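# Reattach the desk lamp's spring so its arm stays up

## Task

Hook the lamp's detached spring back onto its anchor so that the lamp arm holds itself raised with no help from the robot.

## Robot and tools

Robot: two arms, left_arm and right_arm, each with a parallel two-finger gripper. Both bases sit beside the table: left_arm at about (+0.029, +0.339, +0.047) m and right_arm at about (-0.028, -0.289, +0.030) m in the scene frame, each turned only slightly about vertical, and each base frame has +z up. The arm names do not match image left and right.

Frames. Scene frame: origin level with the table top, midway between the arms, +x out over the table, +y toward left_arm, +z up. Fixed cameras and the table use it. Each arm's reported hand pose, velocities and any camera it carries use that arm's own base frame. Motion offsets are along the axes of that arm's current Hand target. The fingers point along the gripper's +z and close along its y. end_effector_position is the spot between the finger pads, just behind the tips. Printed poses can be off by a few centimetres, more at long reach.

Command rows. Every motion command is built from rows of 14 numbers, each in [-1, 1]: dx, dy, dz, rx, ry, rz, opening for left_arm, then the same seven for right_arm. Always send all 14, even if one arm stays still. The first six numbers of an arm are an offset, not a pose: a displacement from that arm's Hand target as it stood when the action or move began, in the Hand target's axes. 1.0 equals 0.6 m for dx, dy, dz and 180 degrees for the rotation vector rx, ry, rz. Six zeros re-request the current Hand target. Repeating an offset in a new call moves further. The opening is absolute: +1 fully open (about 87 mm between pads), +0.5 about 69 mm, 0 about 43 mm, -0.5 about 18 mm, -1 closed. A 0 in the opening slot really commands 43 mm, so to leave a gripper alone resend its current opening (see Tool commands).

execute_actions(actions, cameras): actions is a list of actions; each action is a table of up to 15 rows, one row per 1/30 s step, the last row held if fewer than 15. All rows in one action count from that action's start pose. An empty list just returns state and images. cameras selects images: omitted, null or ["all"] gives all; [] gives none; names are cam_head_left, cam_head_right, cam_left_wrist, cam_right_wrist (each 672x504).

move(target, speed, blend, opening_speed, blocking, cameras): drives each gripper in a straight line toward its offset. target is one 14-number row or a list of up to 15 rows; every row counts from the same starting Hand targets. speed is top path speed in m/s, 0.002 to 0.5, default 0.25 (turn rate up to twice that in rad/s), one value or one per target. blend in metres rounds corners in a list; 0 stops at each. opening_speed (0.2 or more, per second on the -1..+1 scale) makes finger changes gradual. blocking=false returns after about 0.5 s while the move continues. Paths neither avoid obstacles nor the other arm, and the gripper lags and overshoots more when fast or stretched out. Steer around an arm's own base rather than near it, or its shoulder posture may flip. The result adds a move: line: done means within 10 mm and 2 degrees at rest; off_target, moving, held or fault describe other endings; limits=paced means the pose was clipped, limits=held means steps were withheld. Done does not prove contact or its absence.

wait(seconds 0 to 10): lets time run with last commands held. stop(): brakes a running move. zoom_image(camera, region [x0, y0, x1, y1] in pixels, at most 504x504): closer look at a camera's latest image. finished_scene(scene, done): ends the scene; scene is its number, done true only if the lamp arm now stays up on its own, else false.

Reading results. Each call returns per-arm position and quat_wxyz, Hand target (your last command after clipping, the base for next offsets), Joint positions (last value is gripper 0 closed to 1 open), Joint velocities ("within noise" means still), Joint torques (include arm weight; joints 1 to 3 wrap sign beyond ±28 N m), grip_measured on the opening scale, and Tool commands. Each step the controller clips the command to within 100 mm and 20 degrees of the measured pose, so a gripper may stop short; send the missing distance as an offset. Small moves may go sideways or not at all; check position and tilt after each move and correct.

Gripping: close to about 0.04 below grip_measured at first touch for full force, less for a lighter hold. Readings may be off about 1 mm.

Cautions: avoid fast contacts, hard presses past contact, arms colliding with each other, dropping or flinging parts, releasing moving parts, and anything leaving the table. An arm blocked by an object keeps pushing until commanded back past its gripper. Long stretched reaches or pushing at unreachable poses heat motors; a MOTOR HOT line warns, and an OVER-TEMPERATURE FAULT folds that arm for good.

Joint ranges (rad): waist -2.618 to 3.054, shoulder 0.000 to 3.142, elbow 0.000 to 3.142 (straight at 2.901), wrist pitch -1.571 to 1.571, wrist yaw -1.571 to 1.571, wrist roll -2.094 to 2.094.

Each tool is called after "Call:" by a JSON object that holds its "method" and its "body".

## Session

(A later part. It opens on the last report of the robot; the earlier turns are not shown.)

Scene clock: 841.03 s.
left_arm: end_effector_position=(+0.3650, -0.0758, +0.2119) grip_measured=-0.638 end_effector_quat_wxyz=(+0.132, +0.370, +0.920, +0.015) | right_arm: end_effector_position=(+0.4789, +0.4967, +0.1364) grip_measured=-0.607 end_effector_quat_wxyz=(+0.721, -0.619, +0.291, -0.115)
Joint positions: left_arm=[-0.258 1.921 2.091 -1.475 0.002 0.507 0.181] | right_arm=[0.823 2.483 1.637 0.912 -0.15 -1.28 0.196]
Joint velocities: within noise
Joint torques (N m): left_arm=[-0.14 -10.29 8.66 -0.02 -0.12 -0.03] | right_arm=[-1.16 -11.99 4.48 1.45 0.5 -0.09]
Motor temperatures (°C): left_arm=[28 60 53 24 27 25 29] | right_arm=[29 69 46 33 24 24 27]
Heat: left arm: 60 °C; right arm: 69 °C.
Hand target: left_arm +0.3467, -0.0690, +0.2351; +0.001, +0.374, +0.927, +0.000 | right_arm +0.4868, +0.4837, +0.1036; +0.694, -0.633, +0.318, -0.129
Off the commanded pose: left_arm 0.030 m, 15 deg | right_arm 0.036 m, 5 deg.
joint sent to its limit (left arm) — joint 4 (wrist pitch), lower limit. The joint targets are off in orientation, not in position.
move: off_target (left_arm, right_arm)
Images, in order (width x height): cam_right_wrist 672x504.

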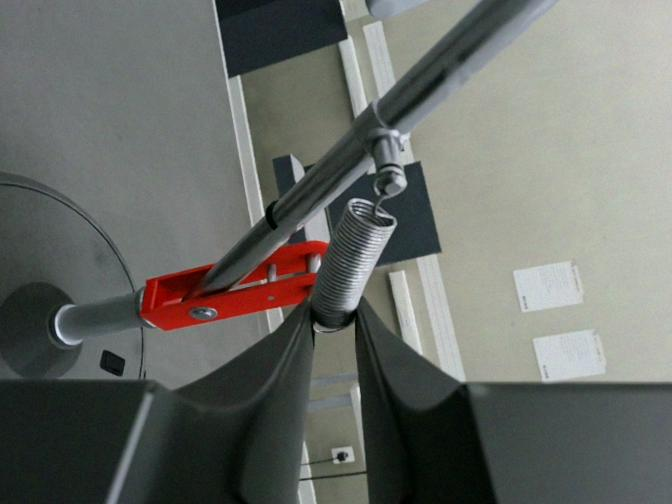

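Call:
{"method": "move", "body": {"target": [0,0,0,0,0,0,-0.9,0,0.022,0,-0.015,0,0,-0.95], "speed": 0.08, "cameras": ["cam_right_wrist"]}}

Call:
{"method": "zoom_image", "body": {"camera": "cam_right_wrist", "region": [260, 240, 420, 380]}}

Scene clock: 847.23 s.
left_arm: end_effector_position=(+0.3650, -0.0758, +0.2119) grip_measured=-0.638 end_effector_quat_wxyz=(+0.132, +0.370, +0.920, +0.015) | right_arm: end_effector_position=(+0.4766, +0.4971, +0.1338) grip_measured=-0.607 end_effector_quat_wxyz=(+0.720, -0.621, +0.288, -0.115)
Joint positions: left_arm=[-0.258 1.921 2.091 -1.475 0.002 0.507 0.181] | right_arm=[0.825 2.483 1.628 0.918 -0.153 -1.286 0.196]
Joint velocities: within noise
Joint torques (N m): left_arm=[-0.14 -10.29 8.68 -0.03 -0.12 -0.03] | right_arm=[-1.07 -11.96 4.6 0.99 0.4 -0.08]
Motor temperatures (°C): left_arm=[28 60 53 24 27 25 29] | right_arm=[29 68 45 33 24 24 27]
Heat: left arm: 60 °C; right arm: 68 °C.
Hand target: left_arm +0.3467, -0.0690, +0.2351; +0.001, +0.374, +0.927, +0.000 | right_arm +0.4837, +0.4860, +0.0911; +0.678, -0.650, +0.321, -0.122
Off the commanded pose: left_arm 0.030 m, 15 deg | right_arm 0.045 m, 7 deg.
joint sent to its limit (left arm) — joint 4 (wrist pitch), lower limit. The joint targets are off in orientation, not in position.
move: off_target (left_arm, right_arm)
Images, in order (width x height): cam_right_wrist 672x504.

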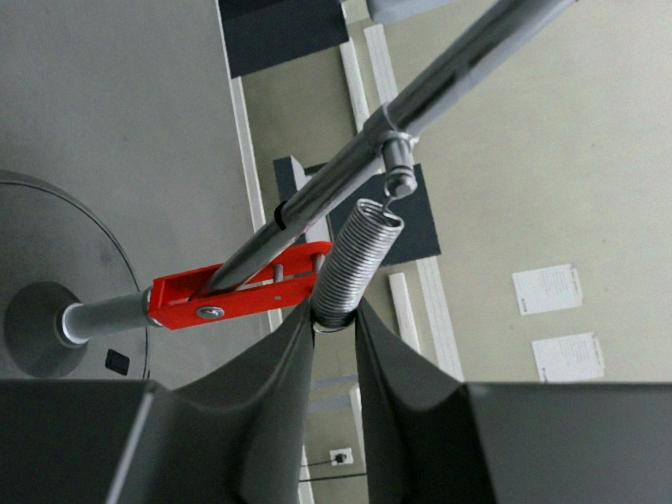

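Scaled by 3.150 from the camera's 672x504 image, which has a finer 960x720 frame.

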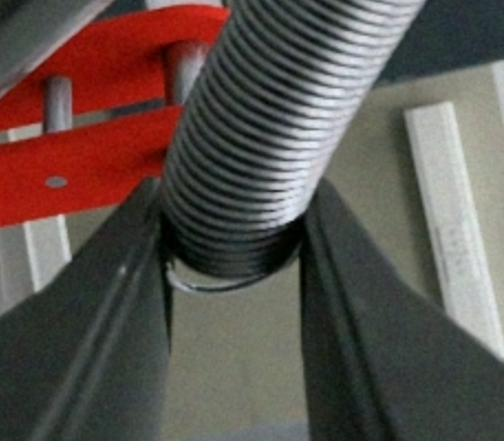

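Call:
{"method": "move", "body": {"target": [[0,0,0,0,0,0,-0.9,0,-0.03,-0.04,0,0,0,-0.95],[0,0,0,0,0,0,-0.9,0,-0.02,-0.04,0,0,0,-0.95]], "speed": 0.08, "cameras": ["cam_right_wrist","cam_head_right"]}}

Call:
{"method": "zoom_image", "body": {"camera": "cam_right_wrist", "region": [260, 240, 420, 380]}}

Scene clock: 852.33 s.
left_arm: end_effector_position=(+0.3629, -0.0761, +0.2116) grip_measured=-0.636 end_effector_quat_wxyz=(+0.128, +0.370, +0.920, +0.014) | right_arm: end_effector_position=(+0.4609, +0.4856, +0.1294) grip_measured=-0.607 end_effector_quat_wxyz=(+0.711, -0.633, +0.286, -0.107)
Joint positions: left_arm=[-0.259 1.921 2.091 -1.483 0.005 0.504 0.182] | right_arm=[0.826 2.416 1.507 0.943 -0.171 -1.29 0.196]
Joint velocities: within noise
Joint torques (N m): left_arm=[-0.03 -10.32 8.58 0.04 -0.14 -0.01] | right_arm=[-2.24 -14.12 3.67 1.09 0.47 -0.04]
Motor temperatures (°C): left_arm=[28 60 53 24 27 25 29] | right_arm=[29 68 45 33 24 24 27]
Heat: left arm: 60 °C; right arm: 68 °C.
Hand target: left_arm +0.3467, -0.0689, +0.2351; +0.001, +0.374, +0.927, +0.000 | right_arm +0.4725, +0.4652, +0.1039; +0.679, -0.650, +0.321, -0.122
Off the commanded pose: left_arm 0.029 m, 15 deg | right_arm 0.035 m, 6 deg.
joint sent to its limit (left arm) — joint 4 (wrist pitch), lower limit. The joint targets are off in orientation, not in position.
move: off_target (left_arm, right_arm)
Images, in order (width x height): cam_head_right 672x504, cam_right_wrist 672x504.

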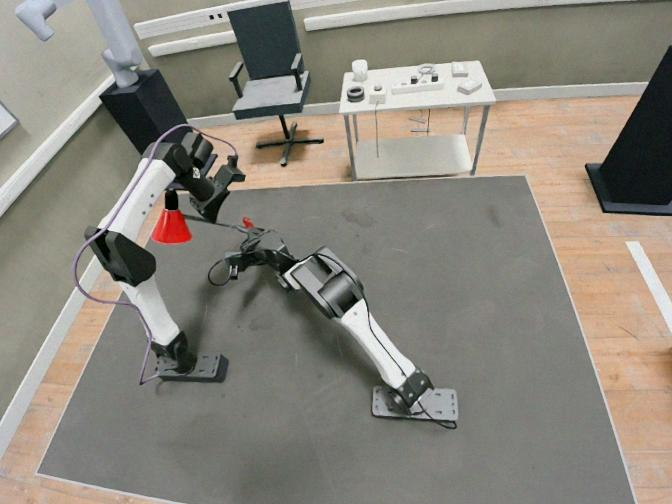

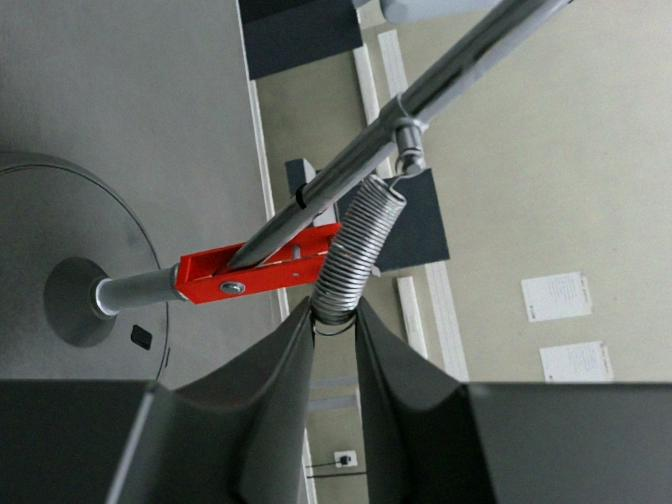

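Scaled by 3.150 from the camera's 672x504 image, which has a finer 960x720 frame.

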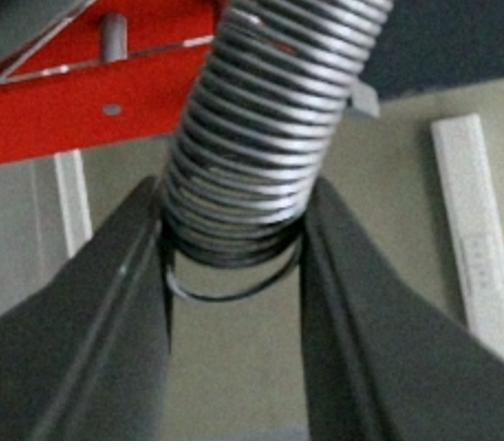

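Call:
{"method": "move", "body": {"target": [0,0,0,0,0,0,-0.9,-0.005,0.0,0.02,0,0,0,-0.95], "speed": 0.06, "cameras": ["cam_right_wrist"]}}

Call:
{"method": "zoom_image", "body": {"camera": "cam_right_wrist", "region": [260, 240, 420, 380]}}

Scene clock: 861.63 s.
left_arm: end_effector_position=(+0.3629, -0.0761, +0.2116) grip_measured=-0.636 end_effector_quat_wxyz=(+0.128, +0.369, +0.920, +0.014) | right_arm: end_effector_position=(+0.4625, +0.4873, +0.1332) grip_measured=-0.607 end_effector_quat_wxyz=(+0.712, -0.633, +0.286, -0.107)
Joint positions: left_arm=[-0.259 1.921 2.091 -1.483 0.005 0.504 0.182] | right_arm=[0.826 2.416 1.522 0.931 -0.171 -1.29 0.196]
Joint velocities: within noise
Joint torques (N m): left_arm=[-0.03 -10.32 8.58 0.05 -0.14 -0.01] | right_arm=[-1.48 -11.47 7.77 0.95 0.55 -0.05]
Motor temperatures (°C): left_arm=[28 60 53 24 27 25 29] | right_arm=[29 68 44 33 24 24 27]
Heat: left arm: 60 °C; right arm: 68 °C.
Hand target: left_arm +0.3467, -0.0689, +0.2351; +0.001, +0.374, +0.928, +0.000 | right_arm +0.4773, +0.4766, +0.1042; +0.679, -0.650, +0.321, -0.122
Off the commanded pose: left_arm 0.029 m, 15 deg | right_arm 0.034 m, 6 deg.
joint sent to its limit (left arm) — joint 4 (wrist pitch), lower limit. The joint targets are off in orientation, not in position.
move: off_target (left_arm, right_arm)
Images, in order (width x height): cam_right_wrist 672x504.

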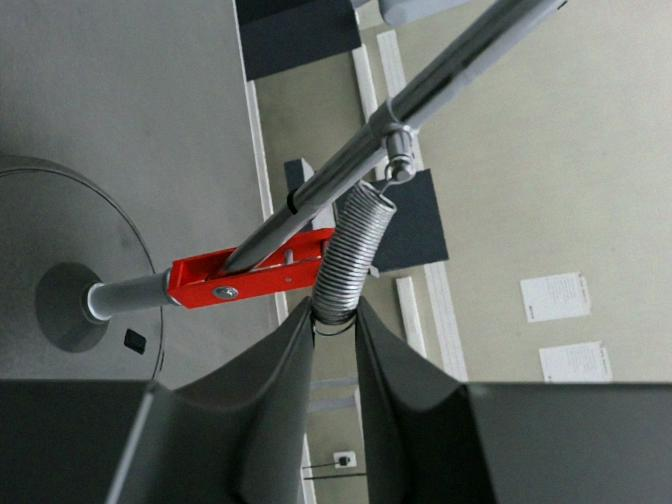

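Scaled by 3.150 from the camera's 672x504 image, which has a finer 960x720 frame.

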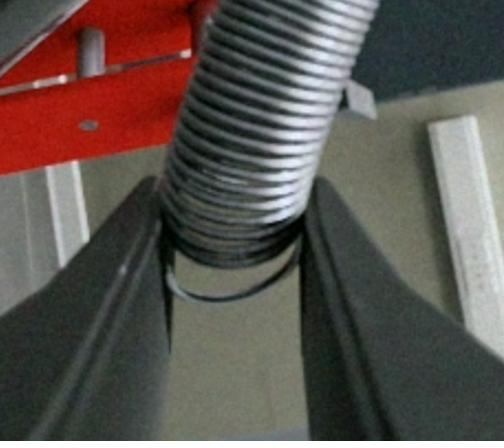

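Call:
{"method": "move", "body": {"target": [0,0,0,0,0,0,-0.9,0,0.01,0.025,0,0,0,-0.95], "speed": 0.06, "cameras": ["cam_right_wrist"]}}

Call:
{"method": "zoom_image", "body": {"camera": "cam_right_wrist", "region": [260, 240, 420, 380]}}

Scene clock: 864.93 s.
left_arm: end_effector_position=(+0.3629, -0.0761, +0.2116) grip_measured=-0.636 end_effector_quat_wxyz=(+0.128, +0.369, +0.920, +0.014) | right_arm: end_effector_position=(+0.4724, +0.4961, +0.1307) grip_measured=-0.607 end_effector_quat_wxyz=(+0.714, -0.629, +0.286, -0.111)
Joint positions: left_arm=[-0.259 1.921 2.091 -1.483 0.005 0.504 0.182] | right_arm=[0.826 2.468 1.604 0.909 -0.164 -1.29 0.196]
Joint velocities: within noise
Joint torques (N m): left_arm=[-0.05 -10.32 8.61 0.05 -0.14 -0.01] | right_arm=[-0.9 -11.25 8.09 0.92 0.55 -0.04]
Motor temperatures (°C): left_arm=[28 60 54 24 27 25 29] | right_arm=[29 67 44 32 24 24 27]
Heat: left arm: 60 °C; right arm: 67 °C.
Hand target: left_arm +0.3467, -0.0689, +0.2351; +0.001, +0.374, +0.928, +0.000 | right_arm +0.4847, +0.4893, +0.0975; +0.678, -0.650, +0.321, -0.122
Off the commanded pose: left_arm 0.029 m, 15 deg | right_arm 0.036 m, 6 deg.
joint sent to its limit (left arm) — joint 4 (wrist pitch), lower limit. The joint targets are off in orientation, not in position.
move: off_target (left_arm, right_arm)
Images, in order (width x height): cam_right_wrist 672x504.

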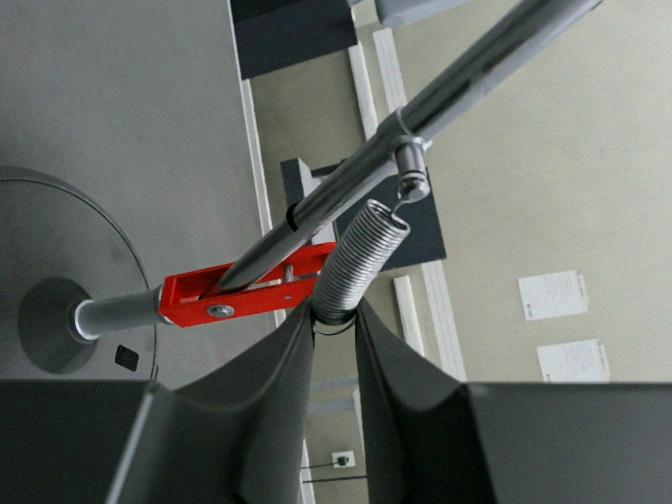

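Scaled by 3.150 from the camera's 672x504 image, which has a finer 960x720 frame.

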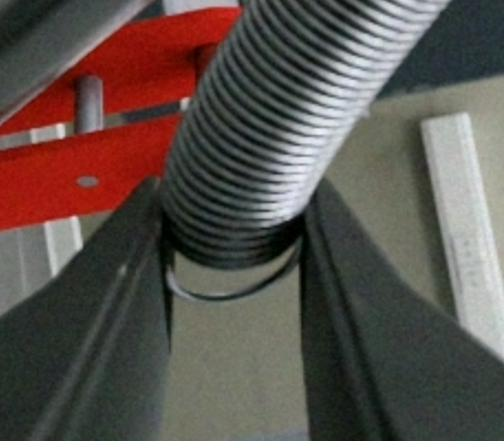

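Call:
{"method": "move", "body": {"target": [0,0,0,0,0,0,-0.9,0,0.018,-0.004,0,0,0,-0.95], "speed": 0.06, "cameras": ["cam_right_wrist"]}}

Call:
{"method": "zoom_image", "body": {"camera": "cam_right_wrist", "region": [260, 240, 420, 380]}}

Scene clock: 876.73 s.
left_arm: end_effector_position=(+0.3629, -0.0761, +0.2116) grip_measured=-0.636 end_effector_quat_wxyz=(+0.128, +0.369, +0.920, +0.014) | right_arm: end_effector_position=(+0.4702, +0.4984, +0.1276) grip_measured=-0.607 end_effector_quat_wxyz=(+0.715, -0.627, +0.286, -0.112)
Joint positions: left_arm=[-0.259 1.921 2.091 -1.483 0.005 0.504 0.182] | right_arm=[0.833 2.478 1.604 0.924 -0.155 -1.29 0.196]
Joint velocities: within noise
Joint torques (N m): left_arm=[-0.03 -10.33 8.61 0.05 -0.14 0] | right_arm=[-1.01 -10.8 6.31 1.07 0.52 -0.04]
Motor temperatures (°C): left_arm=[27 60 54 24 27 25 29] | right_arm=[29 64 45 32 24 23 27]
Heat: left arm: 60 °C; right arm: 64 °C.
Hand target: left_arm +0.3467, -0.0689, +0.2351; +0.001, +0.374, +0.928, +0.000 | right_arm +0.4806, +0.4888, +0.0874; +0.679, -0.650, +0.321, -0.122
Off the commanded pose: left_arm 0.029 m, 15 deg | right_arm 0.043 m, 6 deg.
joint sent to its limit (left arm) — joint 4 (wrist pitch), lower limit. The joint targets are off in orientation, not in position.
move: off_target (left_arm, right_arm)
Images, in order (width x height): cam_right_wrist 672x504.

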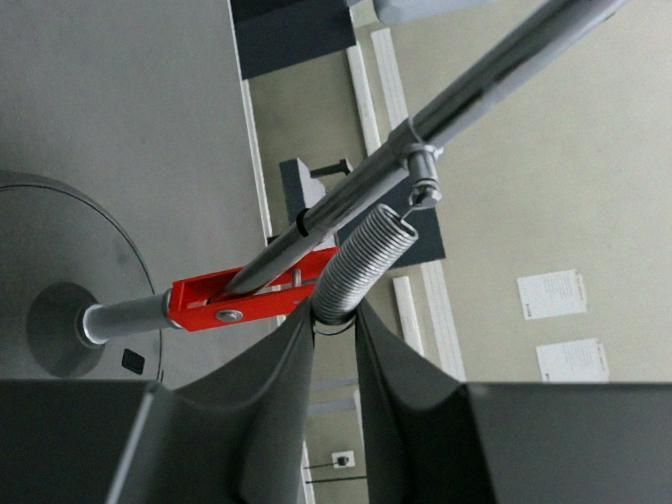

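Scaled by 3.150 from the camera's 672x504 image, which has a finer 960x720 frame.

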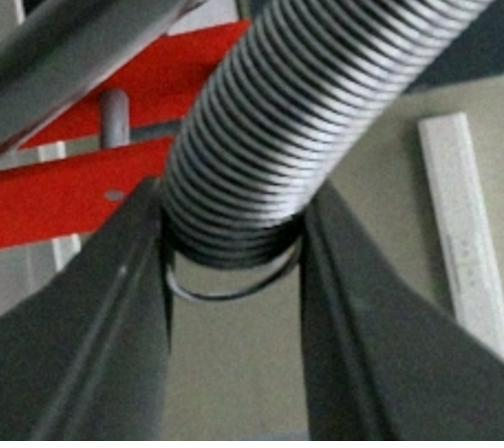

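Call:
{"method": "move", "body": {"target": [0,0,0,0,0,0,-0.9,0.01,0.004,0.01,0,0,0,-0.95], "speed": 0.06, "cameras": ["cam_right_wrist"]}}

Call:
{"method": "zoom_image", "body": {"camera": "cam_right_wrist", "region": [260, 240, 420, 380]}}

Scene clock: 881.80 s.
left_arm: end_effector_position=(+0.3629, -0.0761, +0.2116) grip_measured=-0.636 end_effector_quat_wxyz=(+0.128, +0.369, +0.920, +0.014) | right_arm: end_effector_position=(+0.4725, +0.5007, +0.1255) grip_measured=-0.607 end_effector_quat_wxyz=(+0.719, -0.624, +0.284, -0.113)
Joint positions: left_arm=[-0.259 1.921 2.091 -1.483 0.005 0.504 0.182] | right_arm=[0.833 2.5 1.625 0.934 -0.155 -1.29 0.196]
Joint velocities: within noise
Joint torques (N m): left_arm=[-0.03 -10.3 8.58 0.04 -0.14 -0.01] | right_arm=[-1.77 -10.54 7.36 0.91 0.42 -0.03]
Motor temperatures (°C): left_arm=[27 61 54 24 27 25 29] | right_arm=[29 63 45 32 24 23 27]
Heat: left arm: 61 °C; right arm: 63 °C.
Hand target: left_arm +0.3467, -0.0689, +0.2351; +0.001, +0.374, +0.928, +0.000 | right_arm +0.4881, +0.4904, +0.0830; +0.678, -0.650, +0.321, -0.122
Off the commanded pose: left_arm 0.029 m, 15 deg | right_arm 0.046 m, 7 deg.
joint sent to its limit (left arm) — joint 4 (wrist pitch), lower limit. The joint targets are off in orientation, not in position.
move: off_target (left_arm, right_arm)
Images, in order (width x height): cam_right_wrist 672x504.

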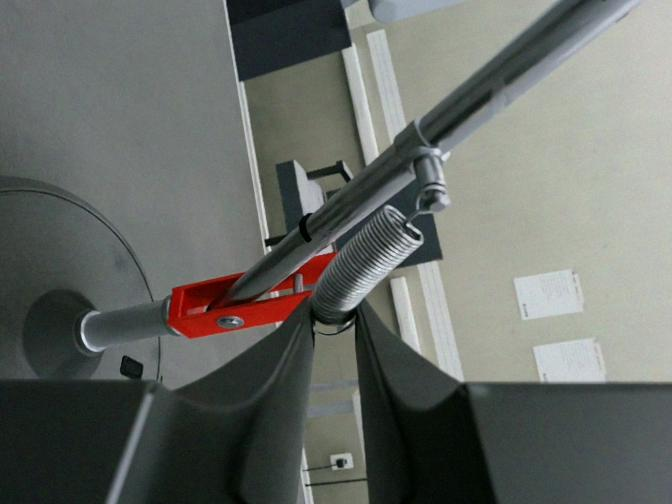

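Scaled by 3.150 from the camera's 672x504 image, which has a finer 960x720 frame.

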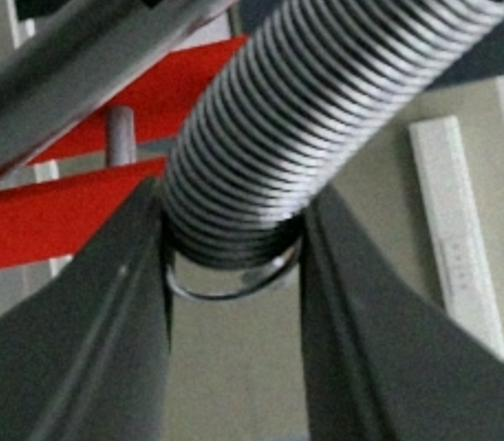

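Call:
{"method": "zoom_image", "body": {"camera": "cam_right_wrist", "region": [300, 295, 370, 350]}}

Scaled by 7.200 from the camera's 672x504 image, which has a finer 960x720 frame.

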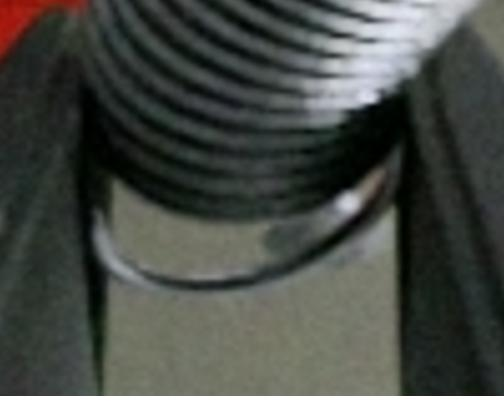

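Call:
{"method": "move", "body": {"target": [0,0,0,0,0,0,-0.9,0.004,-0.015,-0.006,0,0,0,-0.95], "speed": 0.06, "cameras": ["cam_right_wrist"]}}

Call:
{"method": "zoom_image", "body": {"camera": "cam_right_wrist", "region": [300, 270, 370, 350]}}

Scene clock: 888.17 s.
left_arm: end_effector_position=(+0.3629, -0.0761, +0.2116) grip_measured=-0.636 end_effector_quat_wxyz=(+0.128, +0.369, +0.920, +0.014) | right_arm: end_effector_position=(+0.4719, +0.5014, +0.1263) grip_measured=-0.607 end_effector_quat_wxyz=(+0.720, -0.624, +0.282, -0.112)
Joint positions: left_arm=[-0.259 1.921 2.091 -1.483 0.005 0.504 0.182] | right_arm=[0.833 2.5 1.625 0.937 -0.16 -1.29 0.196]
Joint velocities: within noise
Joint torques (N m): left_arm=[-0.03 -10.32 8.59 0.05 -0.14 -0.01] | right_arm=[-2.67 -12.86 6.45 0.75 0.37 -0.03]
Motor temperatures (°C): left_arm=[27 61 54 24 27 25 29] | right_arm=[29 63 44 31 24 23 27]
Heat: left arm: 61 °C; right arm: 63 °C.
Hand target: left_arm +0.3467, -0.0689, +0.2351; +0.001, +0.374, +0.928, +0.000 | right_arm +0.4901, +0.4850, +0.0913; +0.679, -0.649, +0.321, -0.122
Off the commanded pose: left_arm 0.029 m, 15 deg | right_arm 0.043 m, 7 deg.
joint sent to its limit (left arm) — joint 4 (wrist pitch), lower limit. The joint targets are off in orientation, not in position.
move: off_target (left_arm, right_arm)
Images, in order (width x height): cam_right_wrist 672x504.

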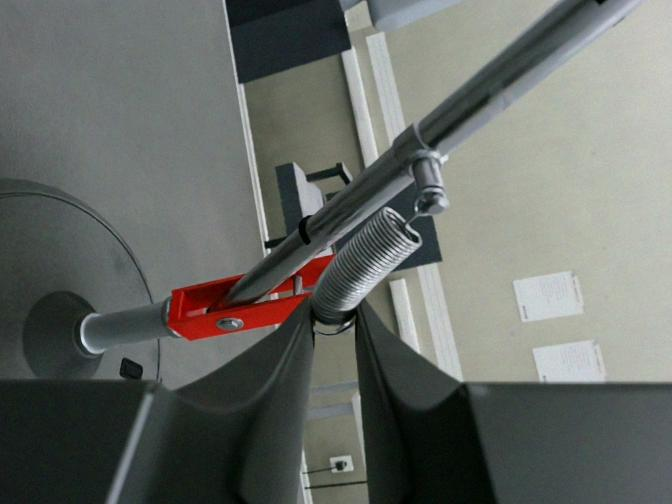

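Scaled by 6.300 from the camera's 672x504 image, which has a finer 960x720 frame.

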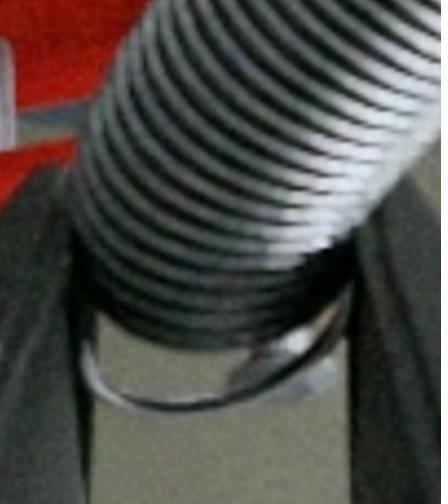

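Call:
{"method": "move", "body": {"target": [0,0,0,0,0,0,-0.9,0.006,-0.018,-0.002,0,0,0,-0.95], "speed": 0.06, "cameras": ["cam_right_wrist"]}}

Call:
{"method": "zoom_image", "body": {"camera": "cam_right_wrist", "region": [300, 270, 370, 350]}}

Scene clock: 892.07 s.
left_arm: end_effector_position=(+0.3629, -0.0761, +0.2116) grip_measured=-0.636 end_effector_quat_wxyz=(+0.128, +0.369, +0.920, +0.014) | right_arm: end_effector_position=(+0.4737, +0.4999, +0.1253) grip_measured=-0.607 end_effector_quat_wxyz=(+0.719, -0.627, +0.279, -0.107)
Joint positions: left_arm=[-0.259 1.921 2.091 -1.483 0.005 0.504 0.182] | right_arm=[0.824 2.5 1.625 0.934 -0.18 -1.29 0.196]
Joint velocities: within noise
Joint torques (N m): left_arm=[-0.03 -10.33 8.59 0.05 -0.14 0] | right_arm=[-3.03 -14.82 6.83 0.58 0.42 -0.03]
Motor temperatures (°C): left_arm=[27 61 54 24 27 25 29] | right_arm=[29 64 44 31 24 23 27]
Heat: left arm: 61 °C; right arm: 64 °C.
Hand target: left_arm +0.3467, -0.0689, +0.2351; +0.001, +0.374, +0.928, +0.000 | right_arm +0.4949, +0.4805, +0.1007; +0.679, -0.649, +0.321, -0.122
Off the commanded pose: left_arm 0.029 m, 15 deg | right_arm 0.038 m, 7 deg.
joint sent to its limit (left arm) — joint 4 (wrist pitch), lower limit. The joint targets are off in orientation, not in position.
move: off_target (left_arm, right_arm)
Images, in order (width x height): cam_right_wrist 672x504.

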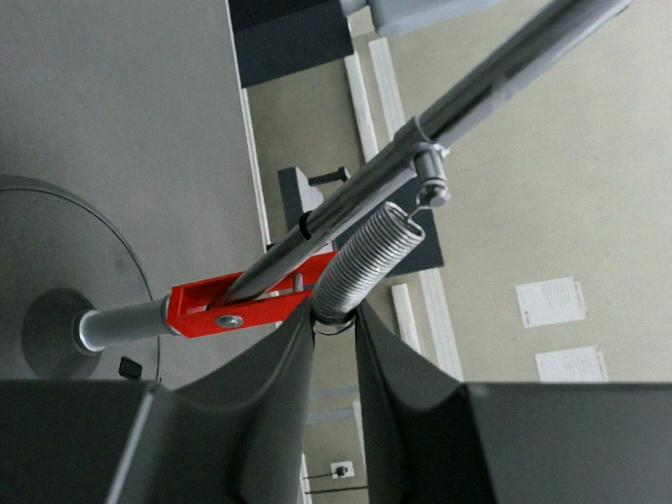

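Scaled by 6.300 from the camera's 672x504 image, which has a finer 960x720 frame.

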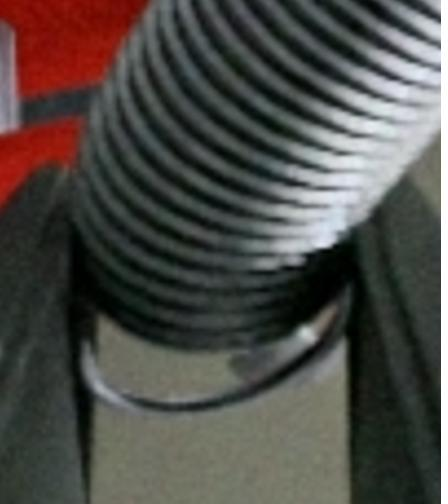

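Call:
{"method": "move", "body": {"target": [0,0,0,0,0,0,-0.9,0.0,-0.022,-0.01,0,0,0,-0.95], "speed": 0.06, "cameras": ["cam_right_wrist"]}}

Call:
{"method": "zoom_image", "body": {"camera": "cam_right_wrist", "region": [300, 270, 370, 350]}}

Scene clock: 896.10 s.
left_arm: end_effector_position=(+0.3629, -0.0761, +0.2116) grip_measured=-0.636 end_effector_quat_wxyz=(+0.128, +0.369, +0.920, +0.014) | right_arm: end_effector_position=(+0.4761, +0.4971, +0.1314) grip_measured=-0.607 end_effector_quat_wxyz=(+0.712, -0.634, +0.282, -0.104)
Joint positions: left_arm=[-0.259 1.921 2.091 -1.483 0.005 0.504 0.182] | right_arm=[0.815 2.472 1.625 0.884 -0.193 -1.29 0.196]
Joint velocities: within noise
Joint torques (N m): left_arm=[-0.03 -10.32 8.59 0.05 -0.14 -0.01] | right_arm=[-3.03 -15.9 5.41 0.81 0.49 -0.04]
Motor temperatures (°C): left_arm=[27 61 54 24 27 25 29] | right_arm=[29 66 44 31 24 23 27]
Heat: left arm: 61 °C; right arm: 66 °C.
Hand target: left_arm +0.3467, -0.0689, +0.2351; +0.001, +0.374, +0.928, +0.000 | right_arm +0.4947, +0.4740, +0.1135; +0.678, -0.650, +0.321, -0.122
Off the commanded pose: left_arm 0.029 m, 15 deg | right_arm 0.035 m, 7 deg.
joint sent to its limit (left arm) — joint 4 (wrist pitch), lower limit. The joint targets are off in orientation, not in position.
move: off_target (left_arm, right_arm)
Images, in order (width x height): cam_right_wrist 672x504.

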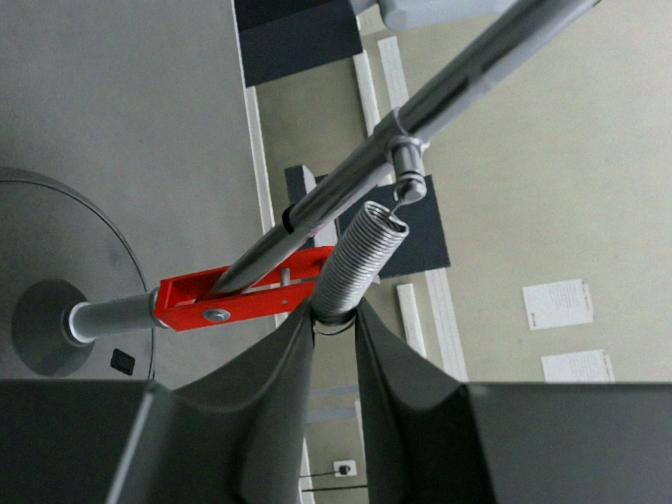

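Scaled by 6.300 from the camera's 672x504 image, which has a finer 960x720 frame.

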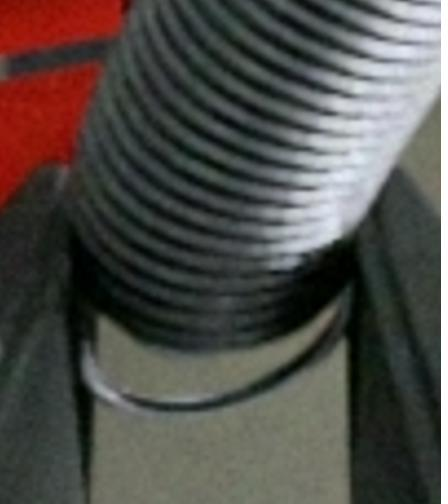

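Call:
{"method": "move", "body": {"target": [0,0,0,0,0,0,-0.9,-0.01,0.003,0.016,0,0,0,-0.95], "speed": 0.06, "cameras": ["cam_right_wrist"]}}

Call:
{"method": "zoom_image", "body": {"camera": "cam_right_wrist", "region": [300, 270, 370, 350]}}

Scene clock: 900.20 s.
left_arm: end_effector_position=(+0.3629, -0.0761, +0.2116) grip_measured=-0.636 end_effector_quat_wxyz=(+0.128, +0.369, +0.920, +0.014) | right_arm: end_effector_position=(+0.4783, +0.4986, +0.1322) grip_measured=-0.607 end_effector_quat_wxyz=(+0.708, -0.637, +0.285, -0.103)
Joint positions: left_arm=[-0.259 1.921 2.091 -1.483 0.005 0.504 0.182] | right_arm=[0.815 2.472 1.643 0.854 -0.19 -1.29 0.196]
Joint velocities: within noise
Joint torques (N m): left_arm=[-0.05 -10.32 8.59 0.05 -0.14 -0.01] | right_arm=[-1.74 -13.41 8.36 0.9 0.61 -0.05]
Motor temperatures (°C): left_arm=[27 61 54 24 27 25 29] | right_arm=[29 67 44 31 24 23 27]
Heat: left arm: 61 °C; right arm: 67 °C.
Hand target: left_arm +0.3467, -0.0689, +0.2351; +0.001, +0.374, +0.928, +0.000 | right_arm +0.4953, +0.4854, +0.1129; +0.678, -0.650, +0.321, -0.122
Off the commanded pose: left_arm 0.029 m, 15 deg | right_arm 0.029 m, 6 deg.
joint sent to its limit (left arm) — joint 4 (wrist pitch), lower limit. The joint targets are off in orientation, not in position.
move: off_target (left_arm, right_arm)
Images, in order (width x height): cam_right_wrist 672x504.

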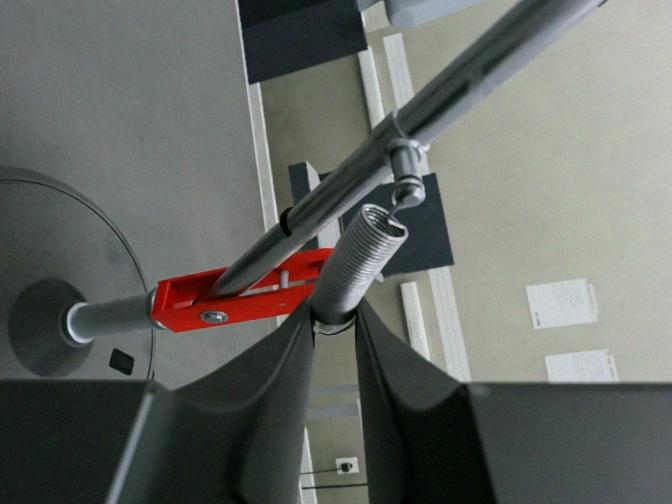

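Scaled by 6.300 from the camera's 672x504 image, which has a finer 960x720 frame.

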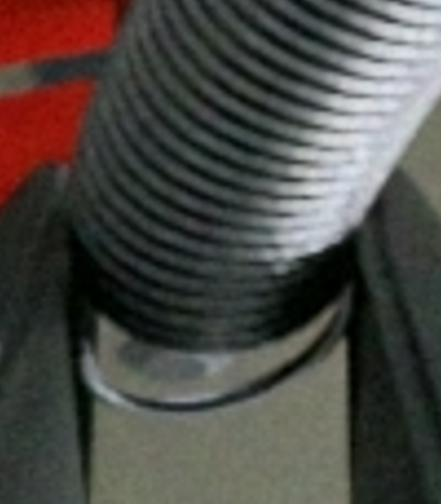

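Call:
{"method": "move", "body": {"target": [0,0,0,0,0,0,-0.9,0.01,0.006,0.014,0,0,0,-0.95], "speed": 0.06, "cameras": ["cam_right_wrist"]}}

Call:
{"method": "zoom_image", "body": {"camera": "cam_right_wrist", "region": [300, 270, 370, 350]}}

Scene clock: 907.33 s.
left_arm: end_effector_position=(+0.3629, -0.0761, +0.2116) grip_measured=-0.636 end_effector_quat_wxyz=(+0.128, +0.369, +0.920, +0.014) | right_arm: end_effector_position=(+0.4834, +0.5029, +0.1343) grip_measured=-0.607 end_effector_quat_wxyz=(+0.709, -0.636, +0.286, -0.105)
Joint positions: left_arm=[-0.259 1.921 2.091 -1.483 0.005 0.504 0.182] | right_arm=[0.815 2.491 1.688 0.83 -0.186 -1.29 0.196]
Joint velocities: within noise
Joint torques (N m): left_arm=[-0.03 -10.33 8.58 0.04 -0.14 -0.01] | right_arm=[-2.35 -11.78 8.95 0.98 0.49 -0.04]
Motor temperatures (°C): left_arm=[27 61 54 24 27 25 29] | right_arm=[29 68 45 31 24 23 27]
Heat: left arm: 61 °C; right arm: 68 °C.
Hand target: left_arm +0.3467, -0.0689, +0.2351; +0.001, +0.374, +0.928, +0.000 | right_arm +0.5040, +0.4891, +0.1074; +0.678, -0.650, +0.321, -0.122
Off the commanded pose: left_arm 0.029 m, 15 deg | right_arm 0.037 m, 6 deg.
joint sent to its limit (left arm) — joint 4 (wrist pitch), lower limit. The joint targets are off in orientation, not in position.
move: off_target (left_arm, right_arm)
Images, in order (width x height): cam_right_wrist 672x504.

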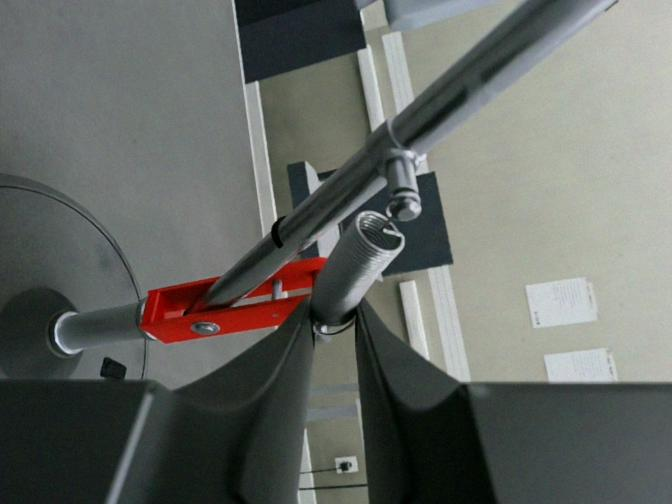

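Scaled by 6.300 from the camera's 672x504 image, which has a finer 960x720 frame.

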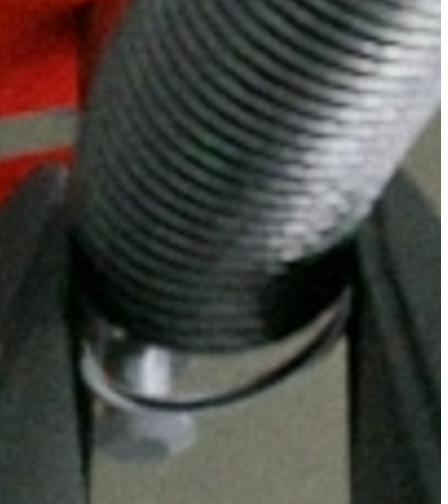

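Call:
{"method": "zoom_image", "body": {"camera": "cam_right_wrist", "region": [308, 315, 348, 350]}}

Scaled by 12.600 from the camera's 672x504 image, which has a finer 960x720 frame.

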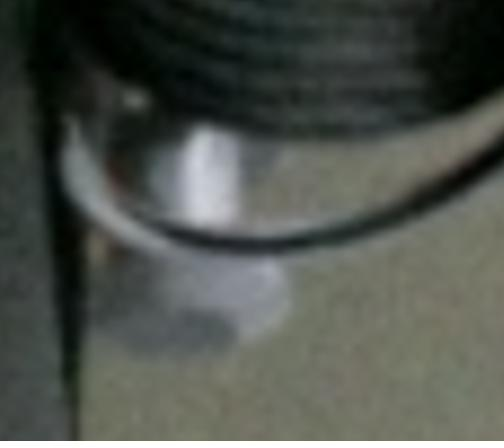

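Call:
{"method": "move", "body": {"target": [[0,0,0,0,0,0,-0.9,0,0,-0.04,0,0,0,-0.95],[0,0,0,0,0,0,-0.9,0.025,0.008,-0.04,0,0,0,-0.95]], "speed": 0.06, "cameras": ["cam_right_wrist"]}}

Call:
{"method": "zoom_image", "body": {"camera": "cam_right_wrist", "region": [280, 240, 390, 360]}}

Scene clock: 917.40 s.
left_arm: end_effector_position=(+0.3629, -0.0761, +0.2116) grip_measured=-0.636 end_effector_quat_wxyz=(+0.128, +0.369, +0.920, +0.014) | right_arm: end_effector_position=(+0.4762, +0.4919, +0.1321) grip_measured=-0.607 end_effector_quat_wxyz=(+0.714, -0.637, +0.274, -0.097)
Joint positions: left_arm=[-0.259 1.921 2.091 -1.483 0.005 0.504 0.182] | right_arm=[0.8 2.46 1.6 0.9 -0.23 -1.29 0.196]
Joint velocities: within noise
Joint torques (N m): left_arm=[-0.03 -10.33 8.59 0.05 -0.13 -0.01] | right_arm=[-3.78 -13.23 4.16 1.1 0.62 -0.06]
Motor temperatures (°C): left_arm=[27 61 54 24 27 25 29] | right_arm=[29 66 46 31 24 23 27]
Heat: left arm: 61 °C; right arm: 66 °C.
Hand target: left_arm +0.3467, -0.0689, +0.2351; +0.001, +0.374, +0.928, +0.000 | right_arm +0.4999, +0.4618, +0.0999; +0.678, -0.650, +0.321, -0.122
Off the commanded pose: left_arm 0.029 m, 15 deg | right_arm 0.050 m, 8 deg.
joint sent to its limit (left arm) — joint 4 (wrist pitch), lower limit. The joint targets are off in orientation, not in position.
move: off_target (left_arm, right_arm)
Images, in order (width x height): cam_right_wrist 672x504.

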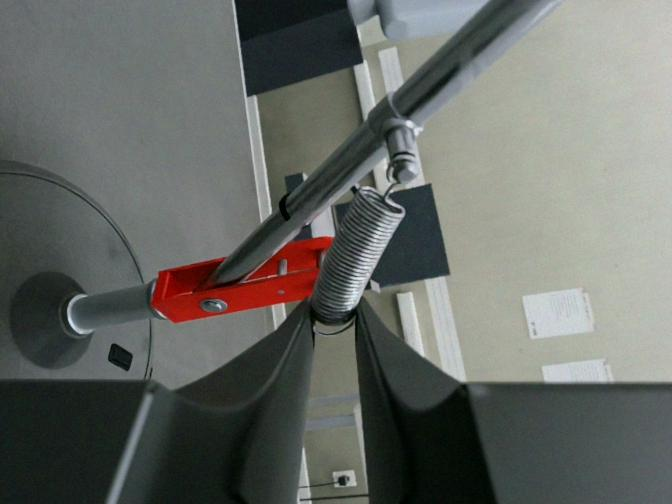

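Scaled by 4.200 from the camera's 672x504 image, which has a finer 960x720 frame.

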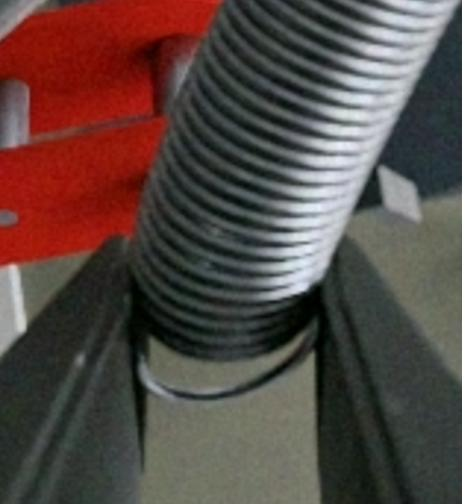

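Call:
{"method": "move", "body": {"target": [0,0,0,0,0,0,-0.9,0.03,0.015,0,0,0,0,-0.95], "speed": 0.06, "cameras": ["cam_right_wrist"]}}

Call:
{"method": "zoom_image", "body": {"camera": "cam_right_wrist", "region": [280, 240, 390, 360]}}

Scene clock: 923.13 s.
left_arm: end_effector_position=(+0.3629, -0.0761, +0.2116) grip_measured=-0.636 end_effector_quat_wxyz=(+0.128, +0.369, +0.920, +0.014) | right_arm: end_effector_position=(+0.4792, +0.4874, +0.1326) grip_measured=-0.607 end_effector_quat_wxyz=(+0.722, -0.635, +0.261, -0.092)
Joint positions: left_arm=[-0.259 1.921 2.091 -1.483 0.005 0.504 0.182] | right_arm=[0.781 2.468 1.593 0.935 -0.273 -1.291 0.196]
Joint velocities: within noise
Joint torques (N m): left_arm=[-0.05 -10.3 8.61 0.05 -0.13 0] | right_arm=[-4.67 -10.96 4.31 1.07 0.79 -0.07]
Motor temperatures (°C): left_arm=[27 61 54 24 27 25 29] | right_arm=[29 67 45 31 24 23 27]
Heat: left arm: 61 °C; right arm: 67 °C.
Hand target: left_arm +0.3467, -0.0689, +0.2351; +0.001, +0.374, +0.927, +0.000 | right_arm +0.5115, +0.4524, +0.0861; +0.678, -0.650, +0.321, -0.122
Off the commanded pose: left_arm 0.029 m, 15 deg | right_arm 0.066 m, 9 deg.
joint sent to its limit (left arm) — joint 4 (wrist pitch), lower limit. The joint targets are off in orientation, not in position.
move: off_target (left_arm, right_arm)
Images, in order (width x height): cam_right_wrist 672x504.

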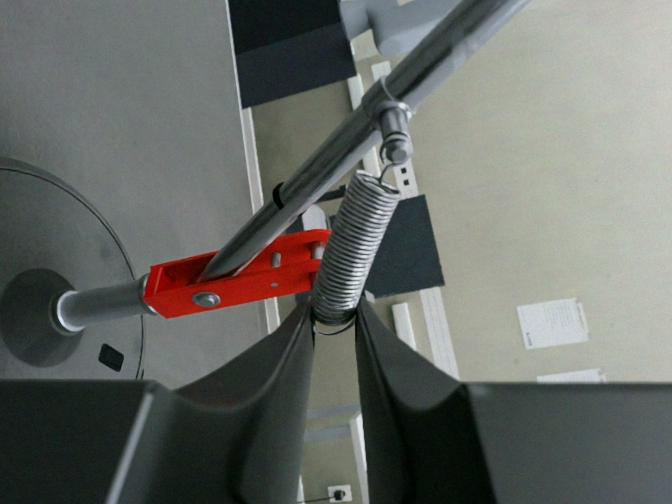

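Scaled by 4.200 from the camera's 672x504 image, which has a finer 960x720 frame.

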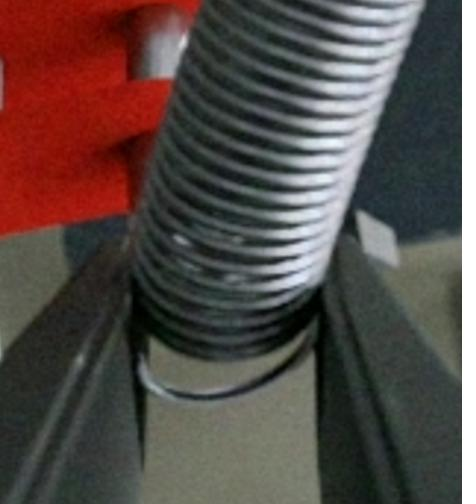

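Call:
{"method": "move", "body": {"target": [0,0,0,0,0,0,-0.9,0.018,0.025,-0.003,0,0,0,-0.95], "speed": 0.06, "cameras": ["cam_right_wrist"]}}

Call:
{"method": "zoom_image", "body": {"camera": "cam_right_wrist", "region": [280, 240, 390, 360]}}

Scene clock: 927.77 s.
left_arm: end_effector_position=(+0.3629, -0.0761, +0.2116) grip_measured=-0.636 end_effector_quat_wxyz=(+0.128, +0.369, +0.920, +0.013) | right_arm: end_effector_position=(+0.4787, +0.4842, +0.1273) grip_measured=-0.607 end_effector_quat_wxyz=(+0.732, -0.627, +0.248, -0.094)
Joint positions: left_arm=[-0.259 1.921 2.091 -1.483 0.005 0.504 0.182] | right_arm=[0.773 2.493 1.577 1.01 -0.293 -1.294 0.196]
Joint velocities: within noise
Joint torques (N m): left_arm=[-0.03 -10.32 8.59 0.05 -0.14 0] | right_arm=[-5.08 -10.3 3.59 0.88 0.89 -0.05]
Motor temperatures (°C): left_arm=[27 62 54 24 27 25 29] | right_arm=[29 65 45 31 24 23 27]
Heat: left arm: 62 °C; right arm: 65 °C.
Hand target: left_arm +0.3467, -0.0689, +0.2351; +0.001, +0.374, +0.928, +0.000 | right_arm +0.5148, +0.4467, +0.0688; +0.678, -0.650, +0.321, -0.121
Off the commanded pose: left_arm 0.029 m, 15 deg | right_arm 0.078 m, 11 deg.
joint sent to its limit (left arm) — joint 4 (wrist pitch), lower limit. The joint targets are off in orientation, not in position.
move: off_target (left_arm, right_arm)
Images, in order (width x height): cam_right_wrist 672x504.

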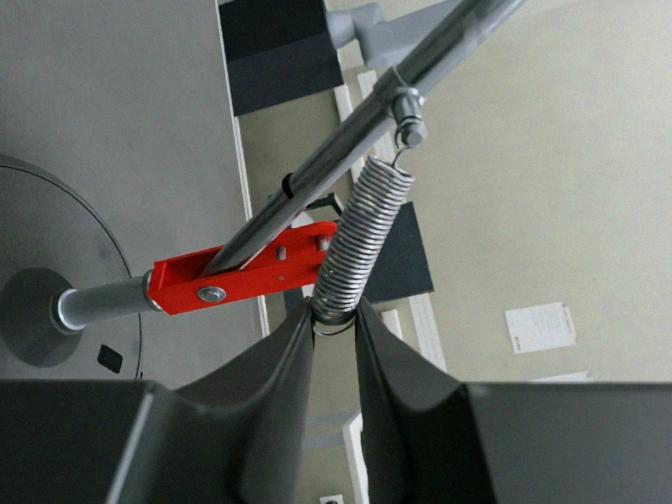

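Scaled by 4.200 from the camera's 672x504 image, which has a finer 960x720 frame.

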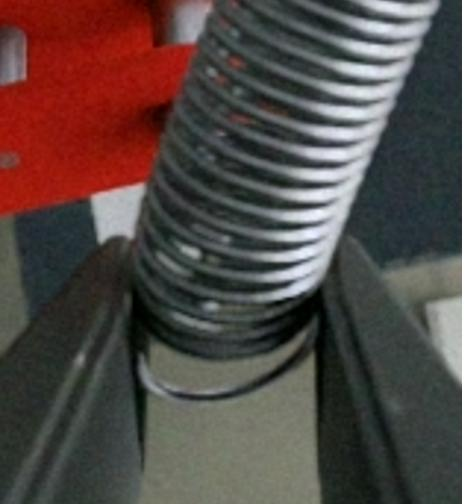

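Call:
{"method": "move", "body": {"target": [0,0,0,0,0,0,-0.9,0.024,0.004,0.003,0,0,0,-0.95], "speed": 0.06, "cameras": ["cam_right_wrist"]}}

Call:
{"method": "zoom_image", "body": {"camera": "cam_right_wrist", "region": [280, 240, 390, 360]}}

Scene clock: 933.43 s.
left_arm: end_effector_position=(+0.3629, -0.0761, +0.2116) grip_measured=-0.636 end_effector_quat_wxyz=(+0.128, +0.369, +0.920, +0.013) | right_arm: end_effector_position=(+0.4791, +0.4784, +0.1216) grip_measured=-0.607 end_effector_quat_wxyz=(+0.735, -0.629, +0.237, -0.089)
Joint positions: left_arm=[-0.259 1.921 2.091 -1.483 0.005 0.504 0.182] | right_arm=[0.756 2.504 1.557 1.049 -0.332 -1.297 0.196]
Joint velocities: within noise
Joint torques (N m): left_arm=[-0.03 -10.32 8.59 0.05 -0.13 0] | right_arm=[-5.86 -9.61 5.46 0.62 1.07 -0.02]
Motor temperatures (°C): left_arm=[27 62 54 24 27 25 29] | right_arm=[30 65 44 31 24 23 27]
Heat: left arm: 62 °C; right arm: 65 °C.
Hand target: left_arm +0.3467, -0.0689, +0.2351; +0.001, +0.374, +0.928, +0.000 | right_arm +0.5263, +0.4400, +0.0625; +0.678, -0.650, +0.321, -0.122
Off the commanded pose: left_arm 0.029 m, 15 deg | right_arm 0.085 m, 12 deg.
joint sent to its limit (left arm) — joint 4 (wrist pitch), lower limit. The joint targets are off in orientation, not in position.
move: off_target (left_arm, right_arm)
Images, in order (width x height): cam_right_wrist 672x504.

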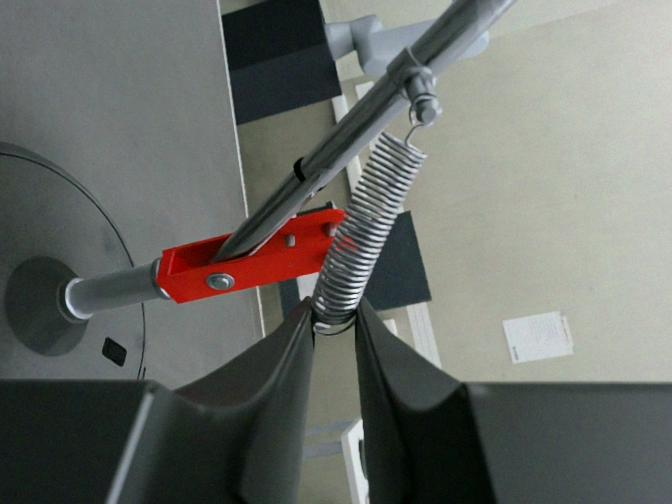

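Scaled by 4.200 from the camera's 672x504 image, which has a finer 960x720 frame.

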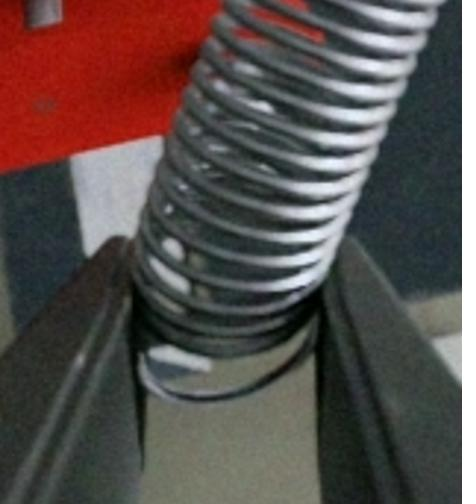

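Call:
{"method": "move", "body": {"target": [0,0,0,0,0,0,-0.9,0.0,0,0.025,0,0,0,-0.95], "speed": 0.06, "cameras": ["cam_right_wrist"]}}

Call:
{"method": "zoom_image", "body": {"camera": "cam_right_wrist", "region": [280, 240, 390, 360]}}

Scene clock: 939.97 s.
left_arm: end_effector_position=(+0.3629, -0.0761, +0.2116) grip_measured=-0.636 end_effector_quat_wxyz=(+0.128, +0.369, +0.920, +0.013) | right_arm: end_effector_position=(+0.4854, +0.4845, +0.1241) grip_measured=-0.610 end_effector_quat_wxyz=(+0.742, -0.623, +0.232, -0.092)
Joint positions: left_arm=[-0.259 1.921 2.091 -1.483 0.005 0.504 0.182] | right_arm=[0.756 2.539 1.616 1.048 -0.332 -1.298 0.195]
Joint velocities: within noise
Joint torques (N m): left_arm=[-0.03 -10.33 8.59 0.05 -0.14 0] | right_arm=[-5.38 -9.92 6.52 0.36 1.1 -0.01]
Motor temperatures (°C): left_arm=[27 62 54 24 27 25 29] | right_arm=[30 64 43 31 25 23 27]
Heat: left arm: 62 °C; right arm: 64 °C.
Hand target: left_arm +0.3467, -0.0689, +0.2351; +0.001, +0.374, +0.928, +0.000 | right_arm +0.5353, +0.4521, +0.0618; +0.679, -0.649, +0.321, -0.122
Off the commanded pose: left_arm 0.029 m, 15 deg | right_arm 0.086 m, 13 deg.
joint sent to its limit (left arm) — joint 4 (wrist pitch), lower limit. The joint targets are off in orientation, not in position.
move: off_target (left_arm, right_arm)
Images, in order (width x height): cam_right_wrist 672x504.

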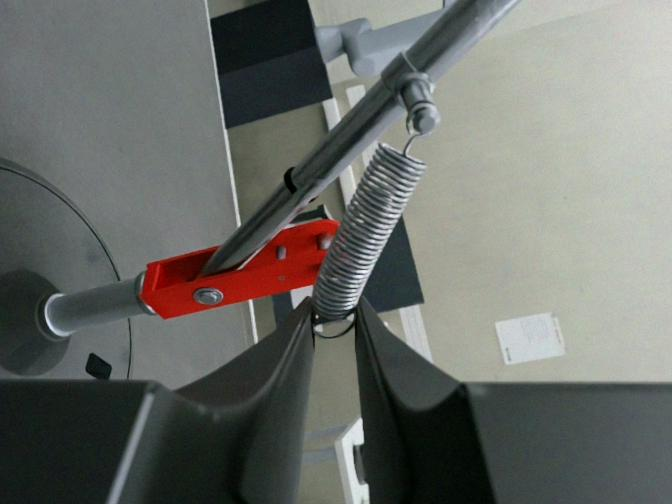

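Scaled by 4.200 from the camera's 672x504 image, which has a finer 960x720 frame.

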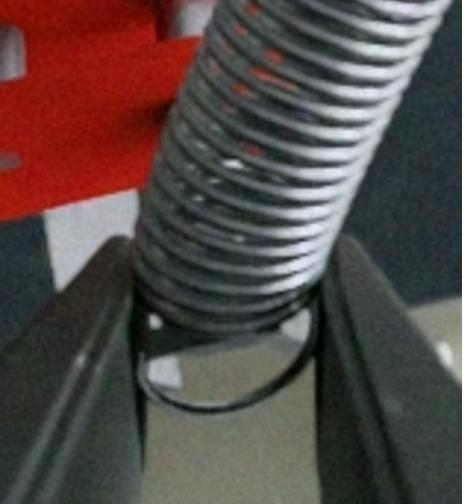

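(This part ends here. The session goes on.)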